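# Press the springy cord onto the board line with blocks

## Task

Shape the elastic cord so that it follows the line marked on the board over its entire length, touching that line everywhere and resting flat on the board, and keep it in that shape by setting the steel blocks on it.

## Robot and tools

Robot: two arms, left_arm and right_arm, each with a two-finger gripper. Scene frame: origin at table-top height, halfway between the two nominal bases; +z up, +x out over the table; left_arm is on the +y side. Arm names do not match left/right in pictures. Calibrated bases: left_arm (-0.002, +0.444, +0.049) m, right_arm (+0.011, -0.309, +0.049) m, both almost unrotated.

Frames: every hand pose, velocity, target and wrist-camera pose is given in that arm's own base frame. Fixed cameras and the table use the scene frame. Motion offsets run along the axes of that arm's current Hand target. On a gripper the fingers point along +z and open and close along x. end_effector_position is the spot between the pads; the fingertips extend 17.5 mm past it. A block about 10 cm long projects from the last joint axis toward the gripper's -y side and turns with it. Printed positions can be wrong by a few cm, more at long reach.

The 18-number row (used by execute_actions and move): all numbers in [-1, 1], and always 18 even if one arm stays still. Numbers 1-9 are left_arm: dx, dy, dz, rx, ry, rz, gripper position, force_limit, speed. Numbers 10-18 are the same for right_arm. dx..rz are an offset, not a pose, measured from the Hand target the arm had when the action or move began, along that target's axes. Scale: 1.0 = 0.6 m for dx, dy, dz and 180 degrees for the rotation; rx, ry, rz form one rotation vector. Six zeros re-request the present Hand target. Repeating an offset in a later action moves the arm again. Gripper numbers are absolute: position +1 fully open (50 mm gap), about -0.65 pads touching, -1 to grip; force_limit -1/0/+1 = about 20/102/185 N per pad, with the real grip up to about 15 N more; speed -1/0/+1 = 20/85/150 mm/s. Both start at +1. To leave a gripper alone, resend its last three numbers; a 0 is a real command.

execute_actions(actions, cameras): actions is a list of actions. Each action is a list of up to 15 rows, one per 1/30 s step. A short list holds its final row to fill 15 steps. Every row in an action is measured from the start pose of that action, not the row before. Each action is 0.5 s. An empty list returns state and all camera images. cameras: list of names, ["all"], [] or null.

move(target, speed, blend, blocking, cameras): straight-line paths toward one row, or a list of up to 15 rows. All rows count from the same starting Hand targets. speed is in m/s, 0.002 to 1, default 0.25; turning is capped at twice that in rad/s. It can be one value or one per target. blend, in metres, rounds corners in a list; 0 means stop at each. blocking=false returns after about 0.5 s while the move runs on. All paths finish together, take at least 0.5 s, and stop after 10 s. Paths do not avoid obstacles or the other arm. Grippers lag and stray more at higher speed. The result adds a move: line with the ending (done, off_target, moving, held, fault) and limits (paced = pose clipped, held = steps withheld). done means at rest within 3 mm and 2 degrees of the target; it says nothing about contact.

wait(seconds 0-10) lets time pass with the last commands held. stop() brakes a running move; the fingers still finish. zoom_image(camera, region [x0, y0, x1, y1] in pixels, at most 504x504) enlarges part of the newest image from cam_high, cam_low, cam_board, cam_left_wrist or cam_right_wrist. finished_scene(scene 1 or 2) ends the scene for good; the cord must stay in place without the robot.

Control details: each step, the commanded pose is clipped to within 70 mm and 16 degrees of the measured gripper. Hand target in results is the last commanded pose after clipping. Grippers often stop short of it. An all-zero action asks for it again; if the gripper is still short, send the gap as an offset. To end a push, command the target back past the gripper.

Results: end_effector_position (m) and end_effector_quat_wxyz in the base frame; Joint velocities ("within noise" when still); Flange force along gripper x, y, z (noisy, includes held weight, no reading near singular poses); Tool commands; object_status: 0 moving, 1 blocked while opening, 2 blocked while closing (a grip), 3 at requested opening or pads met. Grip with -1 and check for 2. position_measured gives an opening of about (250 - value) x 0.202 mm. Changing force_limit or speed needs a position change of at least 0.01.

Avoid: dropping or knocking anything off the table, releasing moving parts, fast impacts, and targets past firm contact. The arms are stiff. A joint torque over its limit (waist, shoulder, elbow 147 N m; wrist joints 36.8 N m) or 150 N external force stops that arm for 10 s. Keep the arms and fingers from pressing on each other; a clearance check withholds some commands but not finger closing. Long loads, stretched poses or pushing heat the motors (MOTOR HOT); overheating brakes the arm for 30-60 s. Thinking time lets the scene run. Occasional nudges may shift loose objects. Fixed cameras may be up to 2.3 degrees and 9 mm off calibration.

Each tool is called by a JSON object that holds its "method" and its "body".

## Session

{"method": "execute_actions", "body": {"actions": []}}

{"method": "zoom_image", "body": {"camera": "cam_board", "region": [240, 150, 680, 390]}}

Scene clock: 0.00 s.
left_arm: end_effector_position=(+0.3987, +0.0332, +0.1268) position_measured=3 object_status=3 end_effector_quat_wxyz=(+0.207, -0.173, +0.724, -0.634) | right_arm: end_effector_position=(+0.5262, -0.0909, +0.2049) position_measured=3 object_status=3 end_effector_quat_wxyz=(-0.246, +0.969, -0.003, -0.031)
Joint positions: left_arm=[1.082 0.435 -0.917 1.029 -1.573 0.107] | right_arm=[-0.221 0.396 0.341 -0.473 -1.685 -1.37]
Joint velocities: within noise
Flange force (N): no reading
Hand target: left_arm +0.3987, +0.0332, +0.1268; +0.207, -0.173, +0.724, -0.634 | right_arm +0.5262, -0.0909, +0.2049; -0.246, +0.969, -0.003, -0.031
Tool commands: left_gripper/position=+1.0 left_gripper/force_limit=+1.0 left_gripper/speed=+1.0 right_gripper/position=+1.0 right_gripper/force_limit=+1.0 right_gripper/speed=+1.0
camera_calibration:
cam_left_wrist: T_world_to_cam=[[-0.854114, -0.514025, -0.0791664, 0.377799], [-0.167815, 0.41646, -0.893532, 0.179923], [0.492267, -0.749893, -0.441965, 0.0157066], [0, 0, 0, 1]] pos_world=[0.345145, 0.131045, 0.197618]
cam_right_wrist: T_world_to_cam=[[0.998847, 0.0209911, -0.0431735, -0.506485], [0.0154228, -0.991975, -0.125487, -0.0625536], [-0.0454612, 0.124676, -0.991155, 0.368756], [0, 0, 0, 1]] pos_world=[0.523629, -0.0973951, 0.335778]

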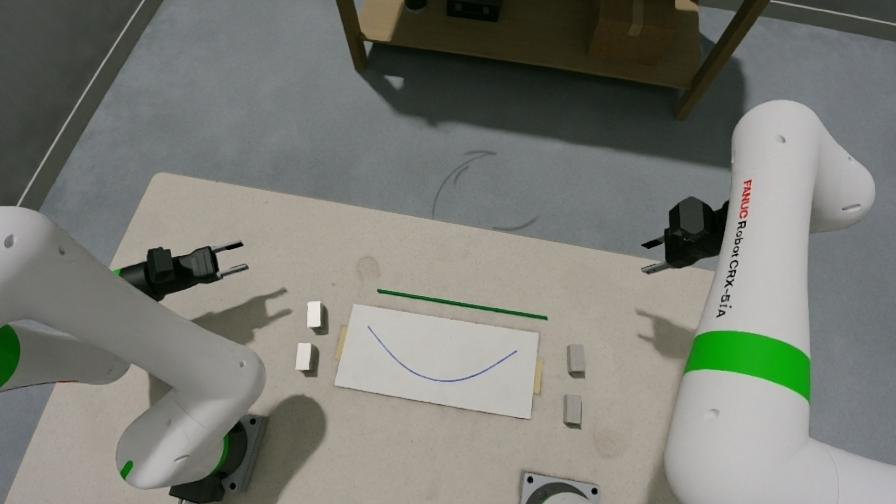

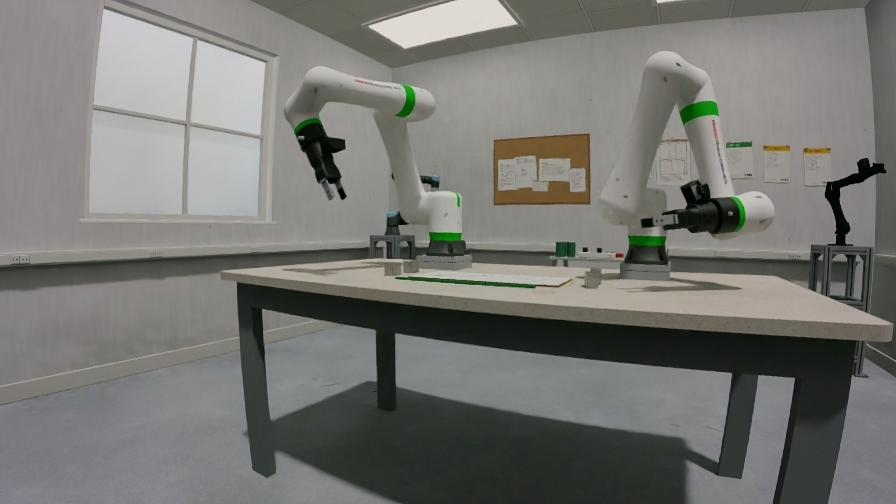

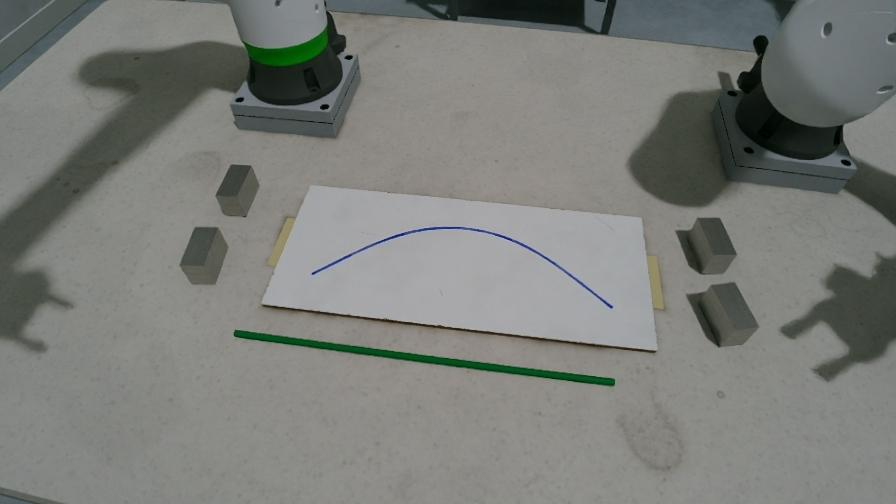

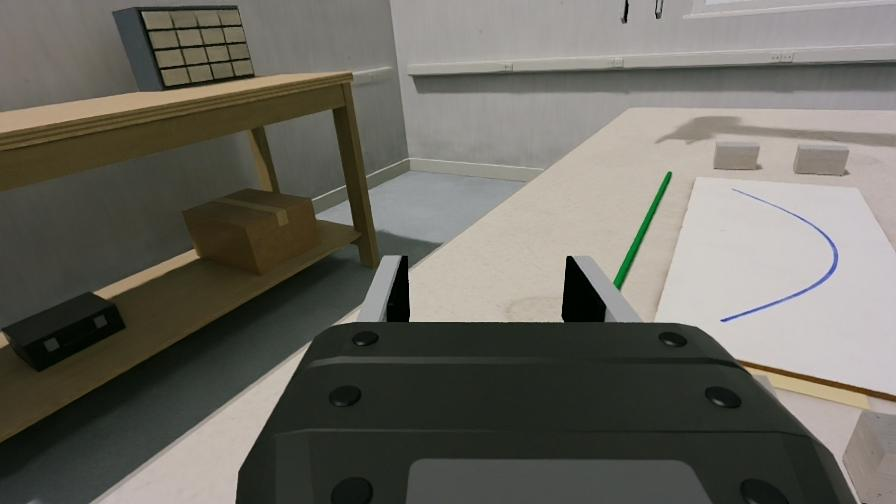

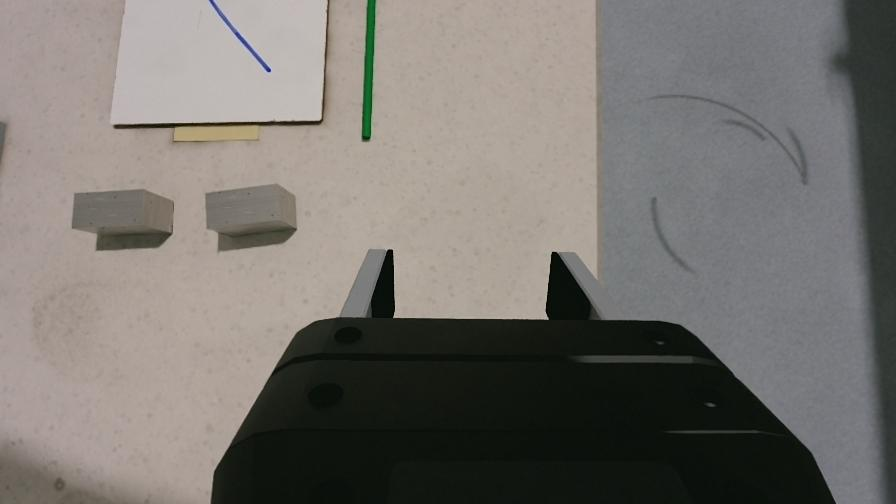

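Scaled by 1.145 from the camera's 896x504 image, which has a finer 1280x720 frame.

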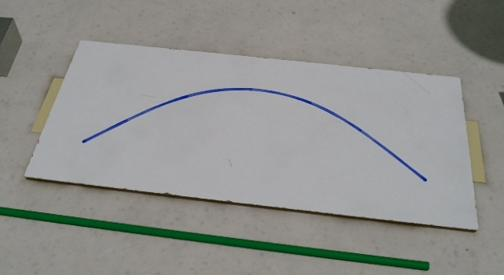

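{"method": "zoom_image", "body": {"camera": "cam_board", "region": [670, 200, 770, 360]}}

{"method": "zoom_image", "body": {"camera": "cam_board", "region": [170, 150, 290, 300]}}

Scaled by 3.150 from the camera's 896x504 image, which has a finer 1280x720 frame.

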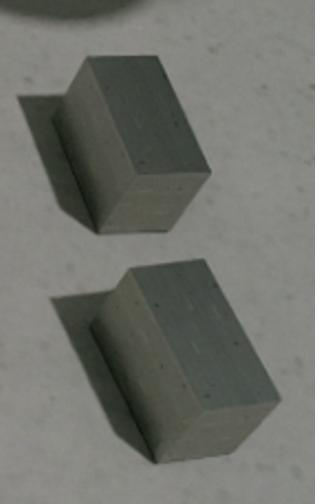

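Scaled by 3.360 from the camera's 896x504 image, which has a finer 1280x720 frame.

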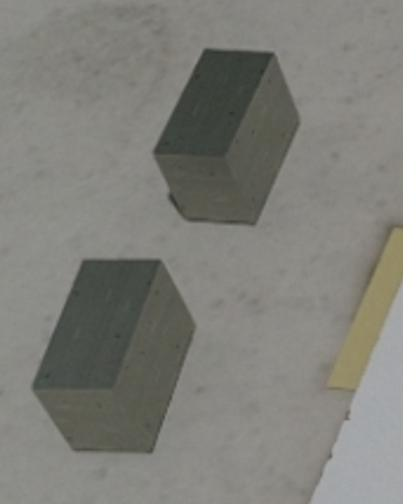

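{"method": "move", "body": {"target": [[0.109,-0.0623,0.0793,-0.1524,0.2084,0.2182,1,-0.5,0,-0.075,-0.233,0.2125,-0.1397,-0.1084,-0.4904,-0.2,-1,0],[0.2175,-0.1247,0.1587,-0.3049,0.4169,0.4363,1,-0.5,0,-0.1495,-0.4658,0.425,-0.03,-0.2472,-0.9735,-0.2,-1,0]], "speed": 0.4, "blend": [0.04,0], "cameras": ["cam_left_wrist","cam_right_wrist"]}}

Scene clock: 45.13 s.
left_arm: end_effector_position=(+0.3359, -0.1246, +0.1799) position_measured=3 object_status=3 end_effector_quat_wxyz=(+0.000, +0.584, +0.812, +0.000) | right_arm: end_effector_position=(+0.4276, +0.2756, +0.1201) position_measured=182 object_status=3 end_effector_quat_wxyz=(+0.000, -0.005, +1.000, +0.000)
Joint positions: left_arm=[0.016 -0.213 -0.427 0 -1.356 0.308] | right_arm=[0.831 0.218 -0.14 0 -1.212 0.75]
Flange force (N): left_arm=[1.1 2.7 -0.5] | right_arm=[-1.7 1.7 -2.8]
Hand target: left_arm +0.3359, -0.1247, +0.1799; +0.000, +0.584, +0.812, +0.000 | right_arm +0.4275, +0.2755, +0.1201; +0.000, -0.005, +1.000, +0.000
Off the commanded pose: left_arm 0.000 m, 0 deg | right_arm 0.000 m, 0 deg.
move: done
camera_calibration:
cam_left_wrist: T_world_to_cam=[[-0.32025, 0.947333, -0.000104921, 0.235837], [0.889949, 0.300889, 0.34272, -0.309538], [0.324701, 0.109663, -0.939438, 0.204655], [0, 0, 0, 1]] pos_world=[0.284548, -0.152722, 0.29837]
cam_right_wrist: T_world_to_cam=[[-0.999543, -0.028438, 0.0102761, 0.442415], [-0.0227247, 0.930675, 0.365142, -0.280574], [-0.0199476, 0.364741, -0.930895, 0.150157], [0, 0, 0, 1]] pos_world=[0.438832, 0.218935, 0.237684]
Images, in order (width x height): cam_left_wrist 896x504, cam_right_wrist 896x504.

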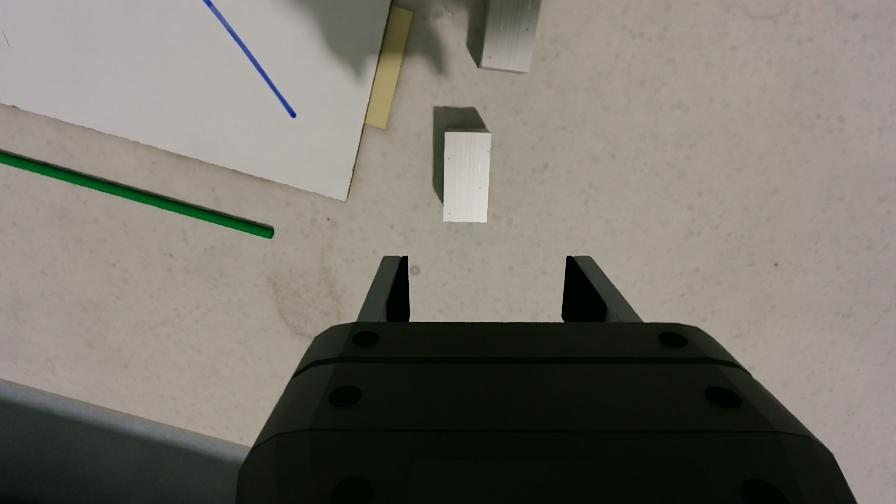

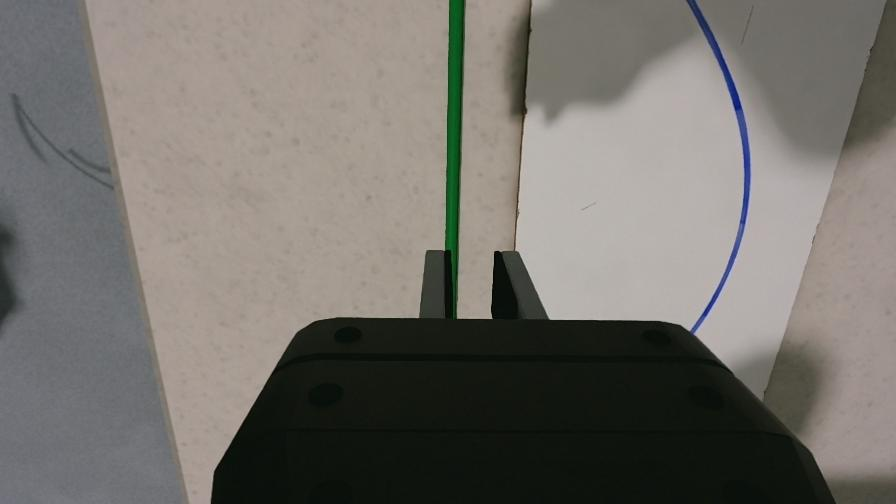

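{"method": "move", "body": {"target": [[0.0045,0.0045,0.26,0,0,0,1,-0.5,0,-0.005,0,0.2,0,0,0,-0.2,-1,0],[0.0045,0.0045,0.3198,0,0,0,1,-0.5,0,-0.005,0,0.246,0,0,0,-0.2,-1,0],[0.0045,0.0045,0.3198,0,0,0,-1,-0.5,0,-0.005,0,0.246,0,0,0,-1,-1,0],[0.0045,0.0045,0.18,0,0,0.3,-1,-0.5,0,-0.005,0,0.167,0,0,0,-1,-1,0],[0.0045,0.0045,0.17,0,0,0.603,-1,-0.5,0,0.3182,0.055,0.167,0,0,0.011,-1,-1,0],[0.0045,0.0045,0.17,0,0,0.603,-1,-0.5,0,0.3182,0.055,0.2352,0,0,0.011,-1,-1,0]], "speed": [0.3,0.07,0.1,0.2,0.35,0.1], "blend": [0,0,0,0.02,0,0], "cameras": ["cam_board","cam_right_wrist"]}}

Scene clock: 63.57 s.
left_arm: end_effector_position=(+0.3376, -0.1213, +0.0779) position_measured=104 object_status=2 end_effector_quat_wxyz=(+0.000, +1.000, +0.000, +0.000) | right_arm: end_effector_position=(+0.2363, +0.3068, -0.0211) position_measured=214 object_status=2 end_effector_quat_wxyz=(+0.000, +0.012, +1.000, +0.000)
Joint positions: left_arm=[0.026 -0.114 -0.597 0 -1.087 -1.597] | right_arm=[1.257 0.133 -0.632 0 -0.805 0.289]
Flange force (N): left_arm=[1.8 -2.2 5.1] | right_arm=[-0.6 1.9 -2.1]
Hand target: left_arm +0.3376, -0.1213, +0.0779; +0.000, +1.000, +0.000, +0.000 | right_arm +0.2363, +0.3068, -0.0211; +0.000, +0.012, +1.000, +0.000
Off the commanded pose: left_arm 0.000 m, 0 deg | right_arm 0.000 m, 0 deg.
move: done
camera_calibration:
cam_right_wrist: T_world_to_cam=[[-0.999927, 0.00611216, 0.0104549, 0.243006], [0.00950662, 0.930973, 0.364964, -0.270155], [-0.00750252, 0.365037, -0.930963, 0.000565504], [0, 0, 0, 1]] pos_world=[0.245561, 0.249815, 0.0965827]
Images, in order (width x height): cam_board 896x504, cam_right_wrist 896x504.

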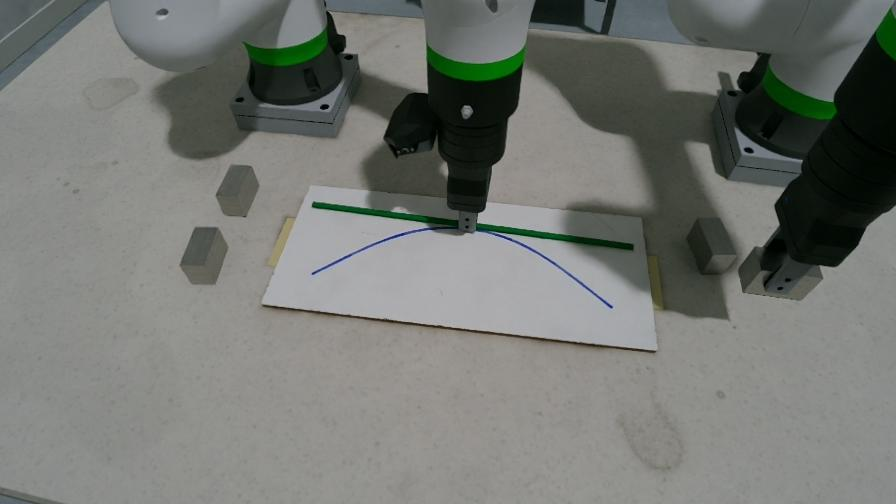

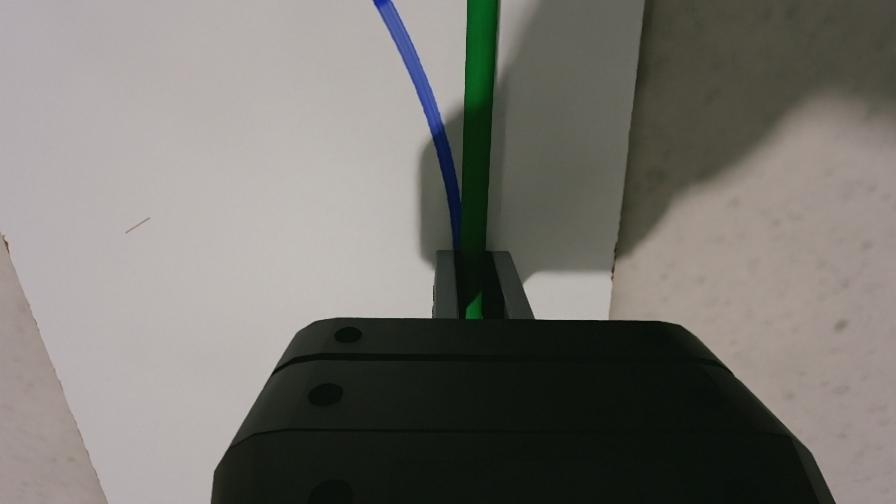

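{"method": "move", "body": {"target": [[0,0,0,0,0,0,-1,-0.5,0,-0.0042,0.0062,-0.001,0,0,0,-1,-1,0],[0,0,0,0,0,0,-1,-0.5,0,-0.0042,0.0062,-0.001,0,0,0,-0.2,-1,0],[0,0,0,0,0,0,-1,-0.5,0,-0.0042,0.0062,-0.2,0,0,0,-0.2,-1,0],[0,0.1,0,0,0,0,-1,-0.5,0,-0.14,-0.35,-0.235,0,0,0.22,-0.2,-1,0],[-0.1072,0.5258,0.063,0,0,0,-1,-0.5,0,-0.2022,-0.521,-0.235,0,0,0.4433,-0.2,-1,0],[-0.1072,0.5258,0.1368,0,0,0,-1,-0.5,0,-0.2022,-0.521,-0.235,0,0,0.4433,1,-0.5,0],[-0.1205,0.5258,0.1368,0,0,0,-1,-0.5,0,-0.2022,-0.521,-0.235,0,0,0.4433,1,-0.5,0]], "speed": [0.05,0.2,0.25,0.35,0.35,0.12,0.04], "blend": [0,0,0.02,0.02,0,0,0], "cameras": ["cam_board","cam_left_wrist","cam_right_wrist"]}}

{"method": "zoom_image", "body": {"camera": "cam_board", "region": [380, 170, 580, 290]}}

Scene clock: 91.07 s.
left_arm: end_effector_position=(+0.2655, -0.4368, -0.0041) position_measured=104 object_status=2 end_effector_quat_wxyz=(+0.000, +1.000, +0.000, +0.000) | right_arm: end_effector_position=(+0.3499, -0.0089, +0.1197) position_measured=3 object_status=3 end_effector_quat_wxyz=(+0.000, +0.651, +0.759, +0.000)
Joint positions: left_arm=[-0.768 0.372 -0.267 0 -0.931 -0.803] | right_arm=[0.355 -0.188 -0.553 -0.001 -1.205 -0.201]
Flange force (N): left_arm=[2.2 0.0 5.9] | right_arm=[-0.1 2.0 -2.8]
Hand target: left_arm +0.2655, -0.4368, -0.0041; +0.000, +1.000, +0.000, +0.000 | right_arm +0.3499, -0.0089, +0.1197; +0.000, +0.651, +0.759, +0.000
Off the commanded pose: left_arm 0.000 m, 0 deg | right_arm 0.000 m, 0 deg.
move: done
camera_calibration:
cam_left_wrist: T_world_to_cam=[[0.999997, 0.00237674, 0.000691788, -0.254335], [0.00199578, -0.939451, 0.342678, -0.395942], [0.00146436, -0.342676, -0.939453, -0.0228713], [0, 0, 0, 1]] pos_world=[0.255158, -0.379201, 0.11437]
cam_right_wrist: T_world_to_cam=[[-0.171081, 0.985191, 0.0114298, 0.075613], [0.918131, 0.155206, 0.364617, -0.353461], [0.357443, 0.0728732, -0.931087, 0.117461], [0, 0, 0, 1]] pos_world=[0.295474, -0.0281937, 0.237381]
Images, in order (width x height): cam_board 896x504, cam_left_wrist 896x504, cam_right_wrist 896x504.

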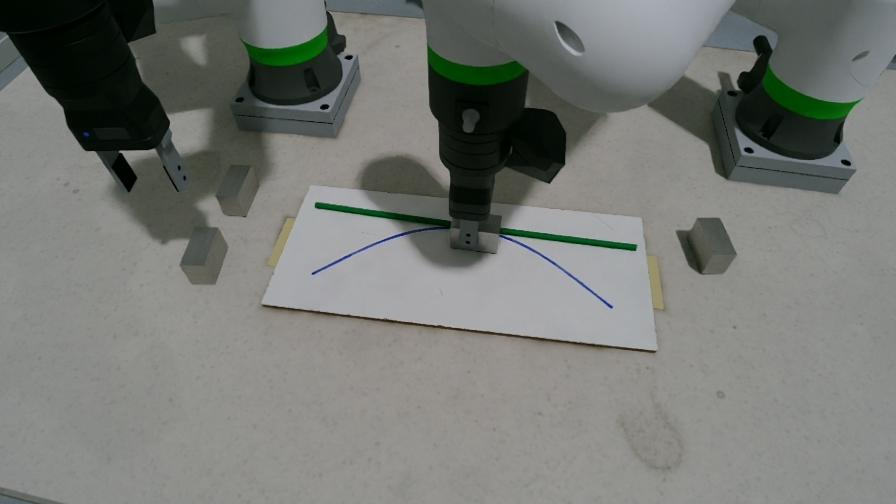

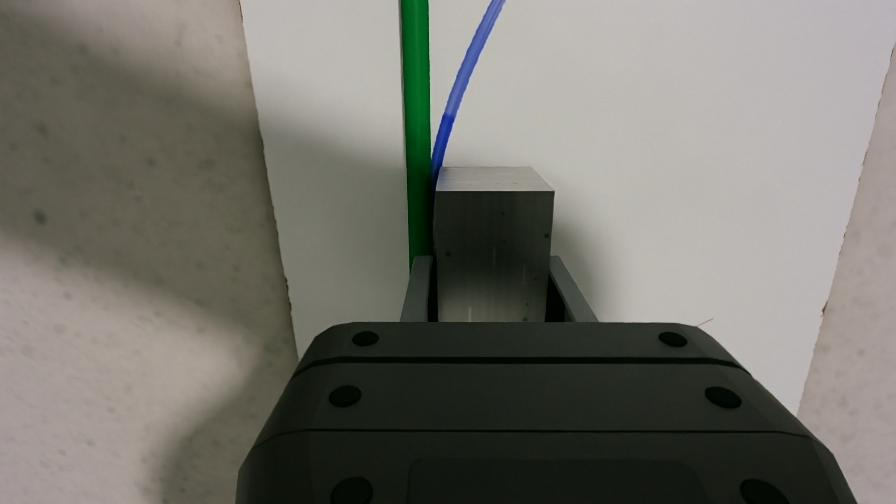

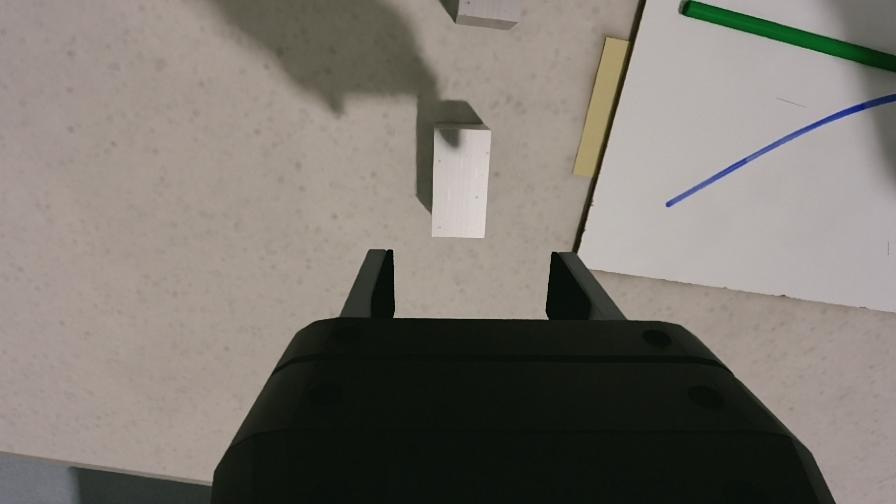

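Scaled by 2.520 from the camera's 896x504 image, which has a finer 1280x720 frame.

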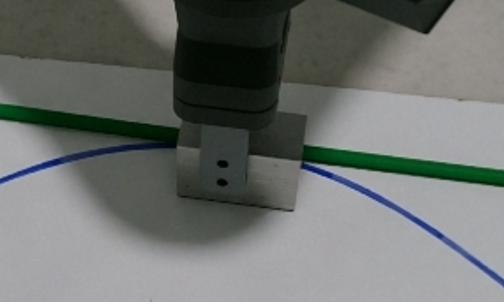

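{"method": "move", "body": {"target": [[0,0,0,0,0,0,-1,-0.5,0,0.0007,-0.0025,0.15,0,0,0,1,-0.5,0],[0,0,0,0,0,0,1,-0.5,-0.5,0.0007,-0.0025,0.2195,0,0,0,1,-0.5,0],[0,0,-0.16,0,0,0,1,-0.5,0,0.0007,-0.0025,0.2195,0,0,0,-1,-0.5,0],[-0.0642,-0.5013,-0.207,0,0,0.436,1,-0.5,0,0.0007,-0.0025,0.116,0,0,0,-1,-0.5,0],[-0.0642,-0.5013,-0.207,0,0,0.436,1,-0.5,0,0.2289,-0.2053,0.116,0,0,-0.4433,-1,-0.5,0],[-0.0642,-0.5013,-0.207,0,0,0.436,1,-0.5,0,0.2289,-0.2053,0.2045,0,0,-0.4433,-1,-0.5,0]], "speed": [0.25,0.1,0.2,0.35,0.3,0.12], "cameras": ["cam_board","cam_left_wrist","cam_right_wrist"]}}

Scene clock: 109.47 s.
left_arm: end_effector_position=(+0.2268, -0.1360, +0.1200) position_measured=3 object_status=3 end_effector_quat_wxyz=(+0.000, +0.775, -0.632, +0.000) | right_arm: end_effector_position=(+0.2072, +0.1081, -0.0030) position_measured=104 object_status=2 end_effector_quat_wxyz=(+0.000, +0.012, +1.000, +0.000)
Joint positions: left_arm=[-0.026 -0.464 -0.74 0 -1.295 -2.914] | right_arm=[1.071 -0.383 -1.014 0 -0.939 0.475]
Flange force (N): left_arm=[-3.0 -1.8 -0.3] | right_arm=[-1.8 1.1 2.4]
Hand target: left_arm +0.2268, -0.1360, +0.1200; +0.000, +0.775, -0.632, +0.000 | right_arm +0.2072, +0.1081, -0.0029; +0.000, +0.012, +1.000, +0.000
Off the commanded pose: left_arm 0.000 m, 0 deg | right_arm 0.000 m, 0 deg.
move: done
camera_calibration:
cam_left_wrist: T_world_to_cam=[[0.201938, -0.979398, 0.000678613, -0.168979], [-0.920384, -0.189533, 0.342009, 0.15553], [-0.334835, -0.0696894, -0.939696, 0.310256], [0, 0, 0, 1]] pos_world=[0.281155, -0.114398, 0.238468]
cam_right_wrist: T_world_to_cam=[[-0.999927, 0.00611336, 0.0104547, 0.214934], [0.00950696, 0.931007, 0.364877, -0.0914915], [-0.00750277, 0.36495, -0.930997, 0.0897385], [0, 0, 0, 1]] pos_world=[0.216461, 0.0511152, 0.114682]
Images, in order (width x height): cam_board 896x504, cam_left_wrist 896x504, cam_right_wrist 896x504.

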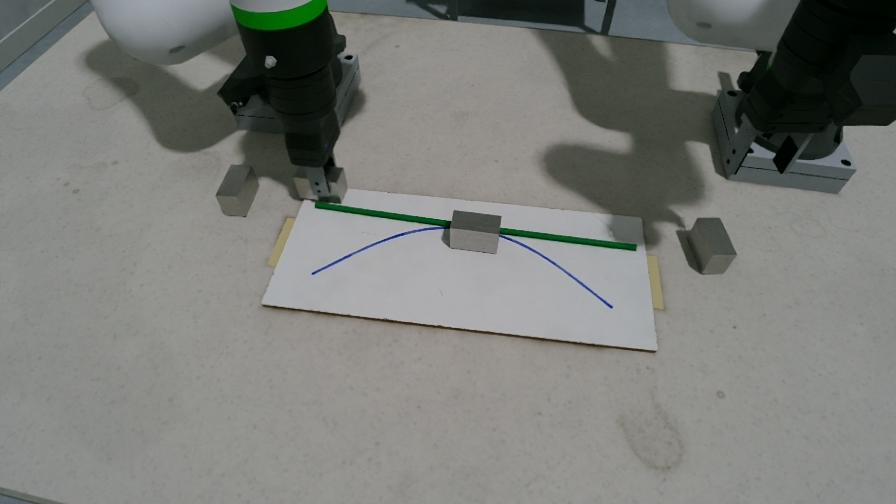

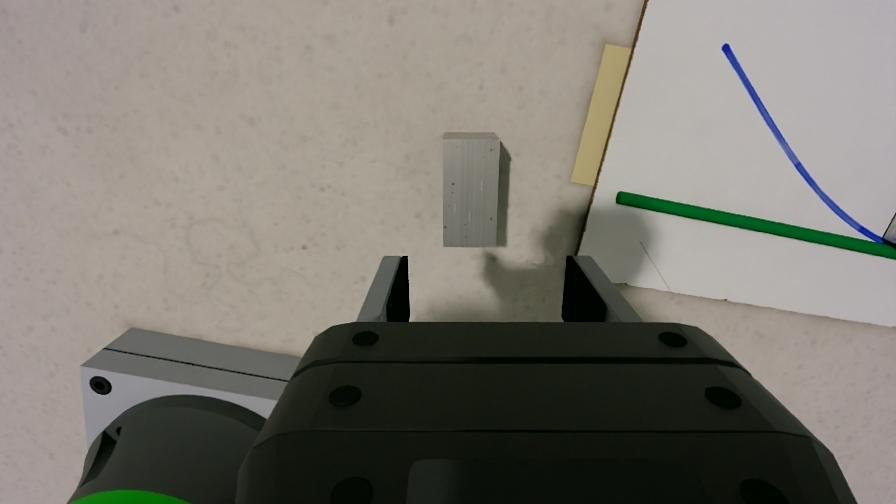

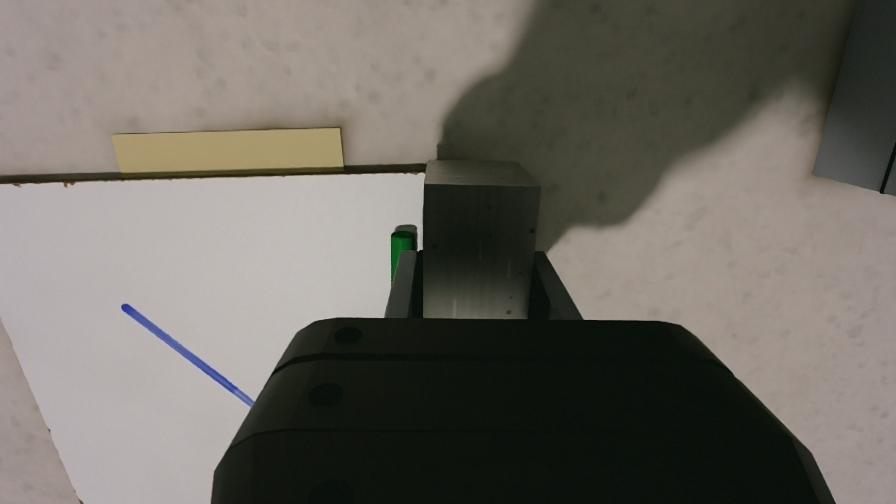

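{"method": "move", "body": {"target": [[0.0051,0,0.16,0,0,0,1,-0.5,0,0,0,0,0,0,0,-1,-0.5,0],[0.0051,0,0.22,0,0,0,1,-0.5,0,0,0,0,0,0,0,-1,-0.5,0],[0.0051,0,0.22,0,0,0,-1,-0.5,0,0,0,0,0,0,0,-1,-0.5,0],[0.0051,0,0.1167,0,0,0,-1,-0.5,0,0,0,0,0,0,0,-1,-0.5,0],[0.1666,0.0463,0.1167,0,0,-0.436,-1,-0.5,0,0,0,0,0,0,0,-1,-0.5,0]], "speed": [0.3,0.1,0.1,0.2,0.35]}}

{"method": "move", "body": {"target": [[0,0,0.0883,0,0,0,-1,-0.5,0,0,0,0,0,0,0,-1,-0.5,0],[0.1557,0.0368,0.0883,0,0,0.2367,-1,-0.5,0,-0.173,0.0377,0,0,0,-0.2517,-1,-0.5,0],[0.1557,0.0368,0.0903,0,0,0.2367,-1,-0.5,0,-0.173,0.0377,0.0018,0,0,-0.2517,-1,-0.5,0]], "speed": [0.12,0.05,0.03], "cameras": ["cam_board"]}}

{"method": "zoom_image", "body": {"camera": "cam_board", "region": [290, 210, 460, 290]}}

{"method": "zoom_image", "body": {"camera": "cam_board", "region": [480, 220, 650, 320]}}

Scene clock: 128.80 s.
left_arm: end_effector_position=(+0.2196, -0.2395, +0.0500) position_measured=104 object_status=2 end_effector_quat_wxyz=(+0.000, +1.000, +0.000, +0.000) | right_arm: end_effector_position=(+0.2072, +0.1081, -0.0029) position_measured=104 object_status=2 end_effector_quat_wxyz=(+0.000, +0.012, +1.000, +0.000)
Joint positions: left_arm=[-0.417 -0.169 -0.719 0 -1.021 -1.153] | right_arm=[1.071 -0.383 -1.014 0 -0.939 0.475]
Flange force (N): left_arm=[1.9 -1.7 5.2] | right_arm=[-2.9 1.7 3.0]
Hand target: left_arm +0.2196, -0.2395, +0.0500; +0.000, +1.000, +0.000, +0.000 | right_arm +0.2072, +0.1081, -0.0029; +0.000, +0.012, +1.000, +0.000
Off the commanded pose: left_arm 0.000 m, 0 deg | right_arm 0.000 m, 0 deg.
move: done

Scene clock: 137.77 s.
left_arm: end_effector_position=(+0.3131, -0.2616, -0.0041) position_measured=104 object_status=2 end_effector_quat_wxyz=(+0.000, +0.932, -0.363, +0.000) | right_arm: end_effector_position=(+0.3115, +0.1282, -0.0040) position_measured=104 object_status=2 end_effector_quat_wxyz=(+0.000, -0.374, +0.928, +0.000)
Joint positions: left_arm=[-0.372 0.148 -0.562 0 -0.861 -1.942] | right_arm=[0.786 -0.029 -0.752 -0.001 -0.848 1.551]
Flange force (N): left_arm=[0.6 -2.6 5.3] | right_arm=[-1.6 -0.4 3.0]
Hand target: left_arm +0.3131, -0.2616, -0.0041; +0.000, +0.932, -0.363, +0.000 | right_arm +0.3115, +0.1282, -0.0040; +0.000, -0.374, +0.928, +0.000
Off the commanded pose: left_arm 0.000 m, 0 deg | right_arm 0.000 m, 0 deg.
move: done
Images, in order (width x height): cam_board 896x504.

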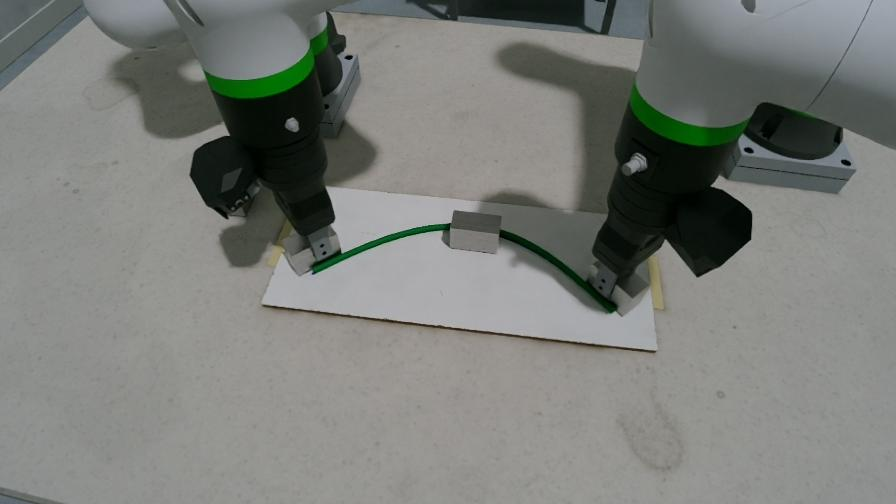

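Scaled by 2.965 from the camera's 896x504 image, which has a finer 1280x720 frame.

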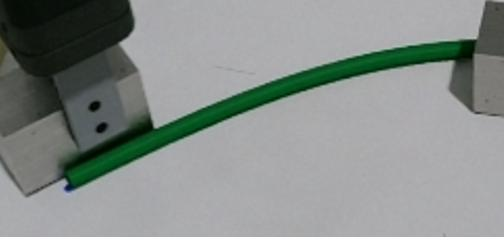

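Scaled by 2.965 from the camera's 896x504 image, which has a finer 1280x720 frame.

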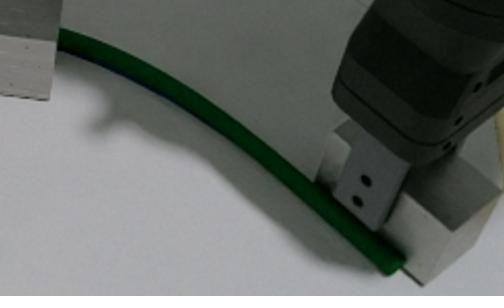

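{"method": "move", "body": {"target": [[-0.003,0,0,0,0,0,-1,-0.5,0,0,0,0,0,0,0,-1,-0.5,0],[-0.003,0,0,0,0,0,1,-0.5,-0.5,0,0,0,0,0,0,1,-0.5,-0.5],[-0.003,0,-0.15,0,0,0,1,-0.5,0,0,0,-0.15,0,0,0,1,-0.5,0],[-0.103,-0.15,-0.15,0,0,0,1,-0.5,0,0.139,-0.144,-0.15,0,0,0,1,-0.5,0]], "speed": [0.03,0.1,0.2,0.3], "cameras": ["cam_board","cam_high"]}}

{"method": "zoom_image", "body": {"camera": "cam_board", "region": [290, 210, 460, 290]}}

{"method": "zoom_image", "body": {"camera": "cam_board", "region": [480, 220, 650, 320]}}

{"method": "zoom_image", "body": {"camera": "cam_high", "region": [330, 300, 560, 430]}}

Scene clock: 149.83 s.
left_arm: end_effector_position=(+0.3284, -0.1535, +0.0858) position_measured=3 object_status=3 end_effector_quat_wxyz=(+0.000, +0.932, -0.363, +0.000) | right_arm: end_effector_position=(+0.3113, +0.0081, +0.0859) position_measured=3 object_status=3 end_effector_quat_wxyz=(+0.000, -0.374, +0.928, +0.000)
Joint positions: left_arm=[-0.07 -0.114 -0.577 0 -1.107 -2.244] | right_arm=[0.456 -0.265 -0.698 -0.001 -1.138 1.881]
Flange force (N): left_arm=[0.3 -2.1 0.3] | right_arm=[-2.0 -0.2 -2.9]
Hand target: left_arm +0.3284, -0.1535, +0.0858; +0.000, +0.932, -0.363, +0.000 | right_arm +0.3113, +0.0080, +0.0859; +0.000, -0.374, +0.928, +0.000
Off the commanded pose: left_arm 0.000 m, 0 deg | right_arm 0.000 m, 0 deg.
move: done
Images, in order (width x height): cam_high 896x504, cam_board 896x504.

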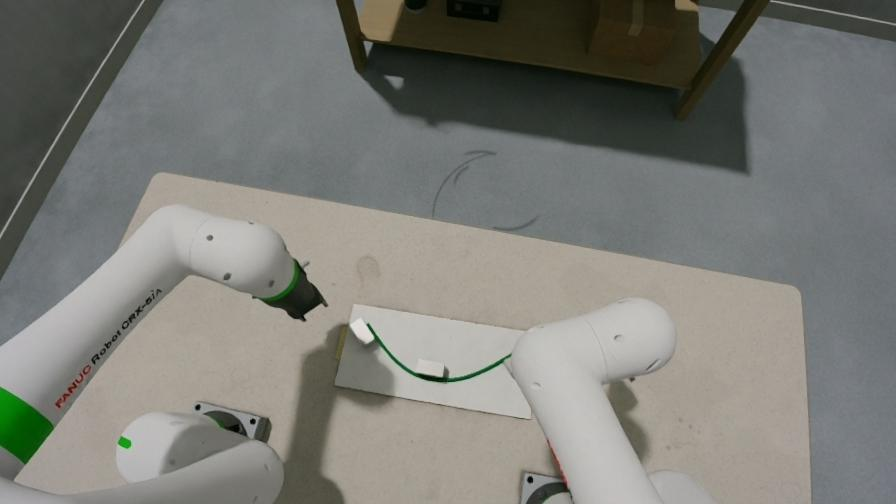

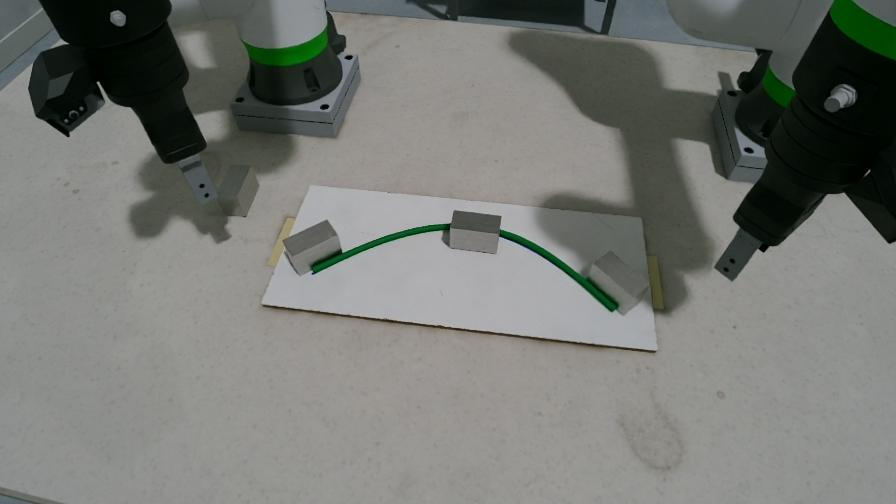

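Scaled by 2.965 from the camera's 896x504 image, which has a finer 1280x720 frame.

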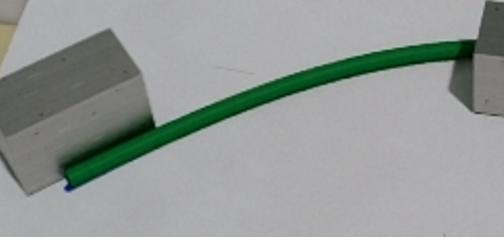

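Scaled by 2.965 from the camera's 896x504 image, which has a finer 1280x720 frame.

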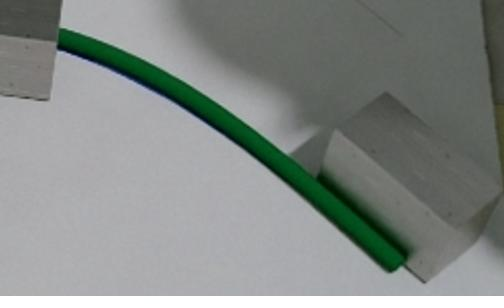

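Scaled by 2.191 from the camera's 896x504 image, which has a finer 1280x720 frame.

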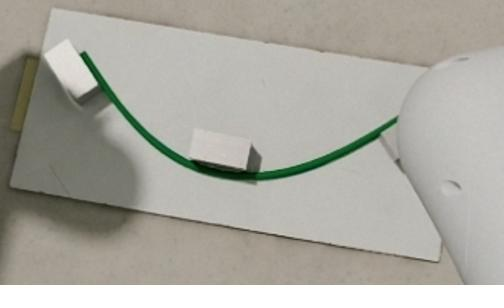

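{"method": "finished_scene", "body": {"scene": 2}}

The scene is finished: the task was done.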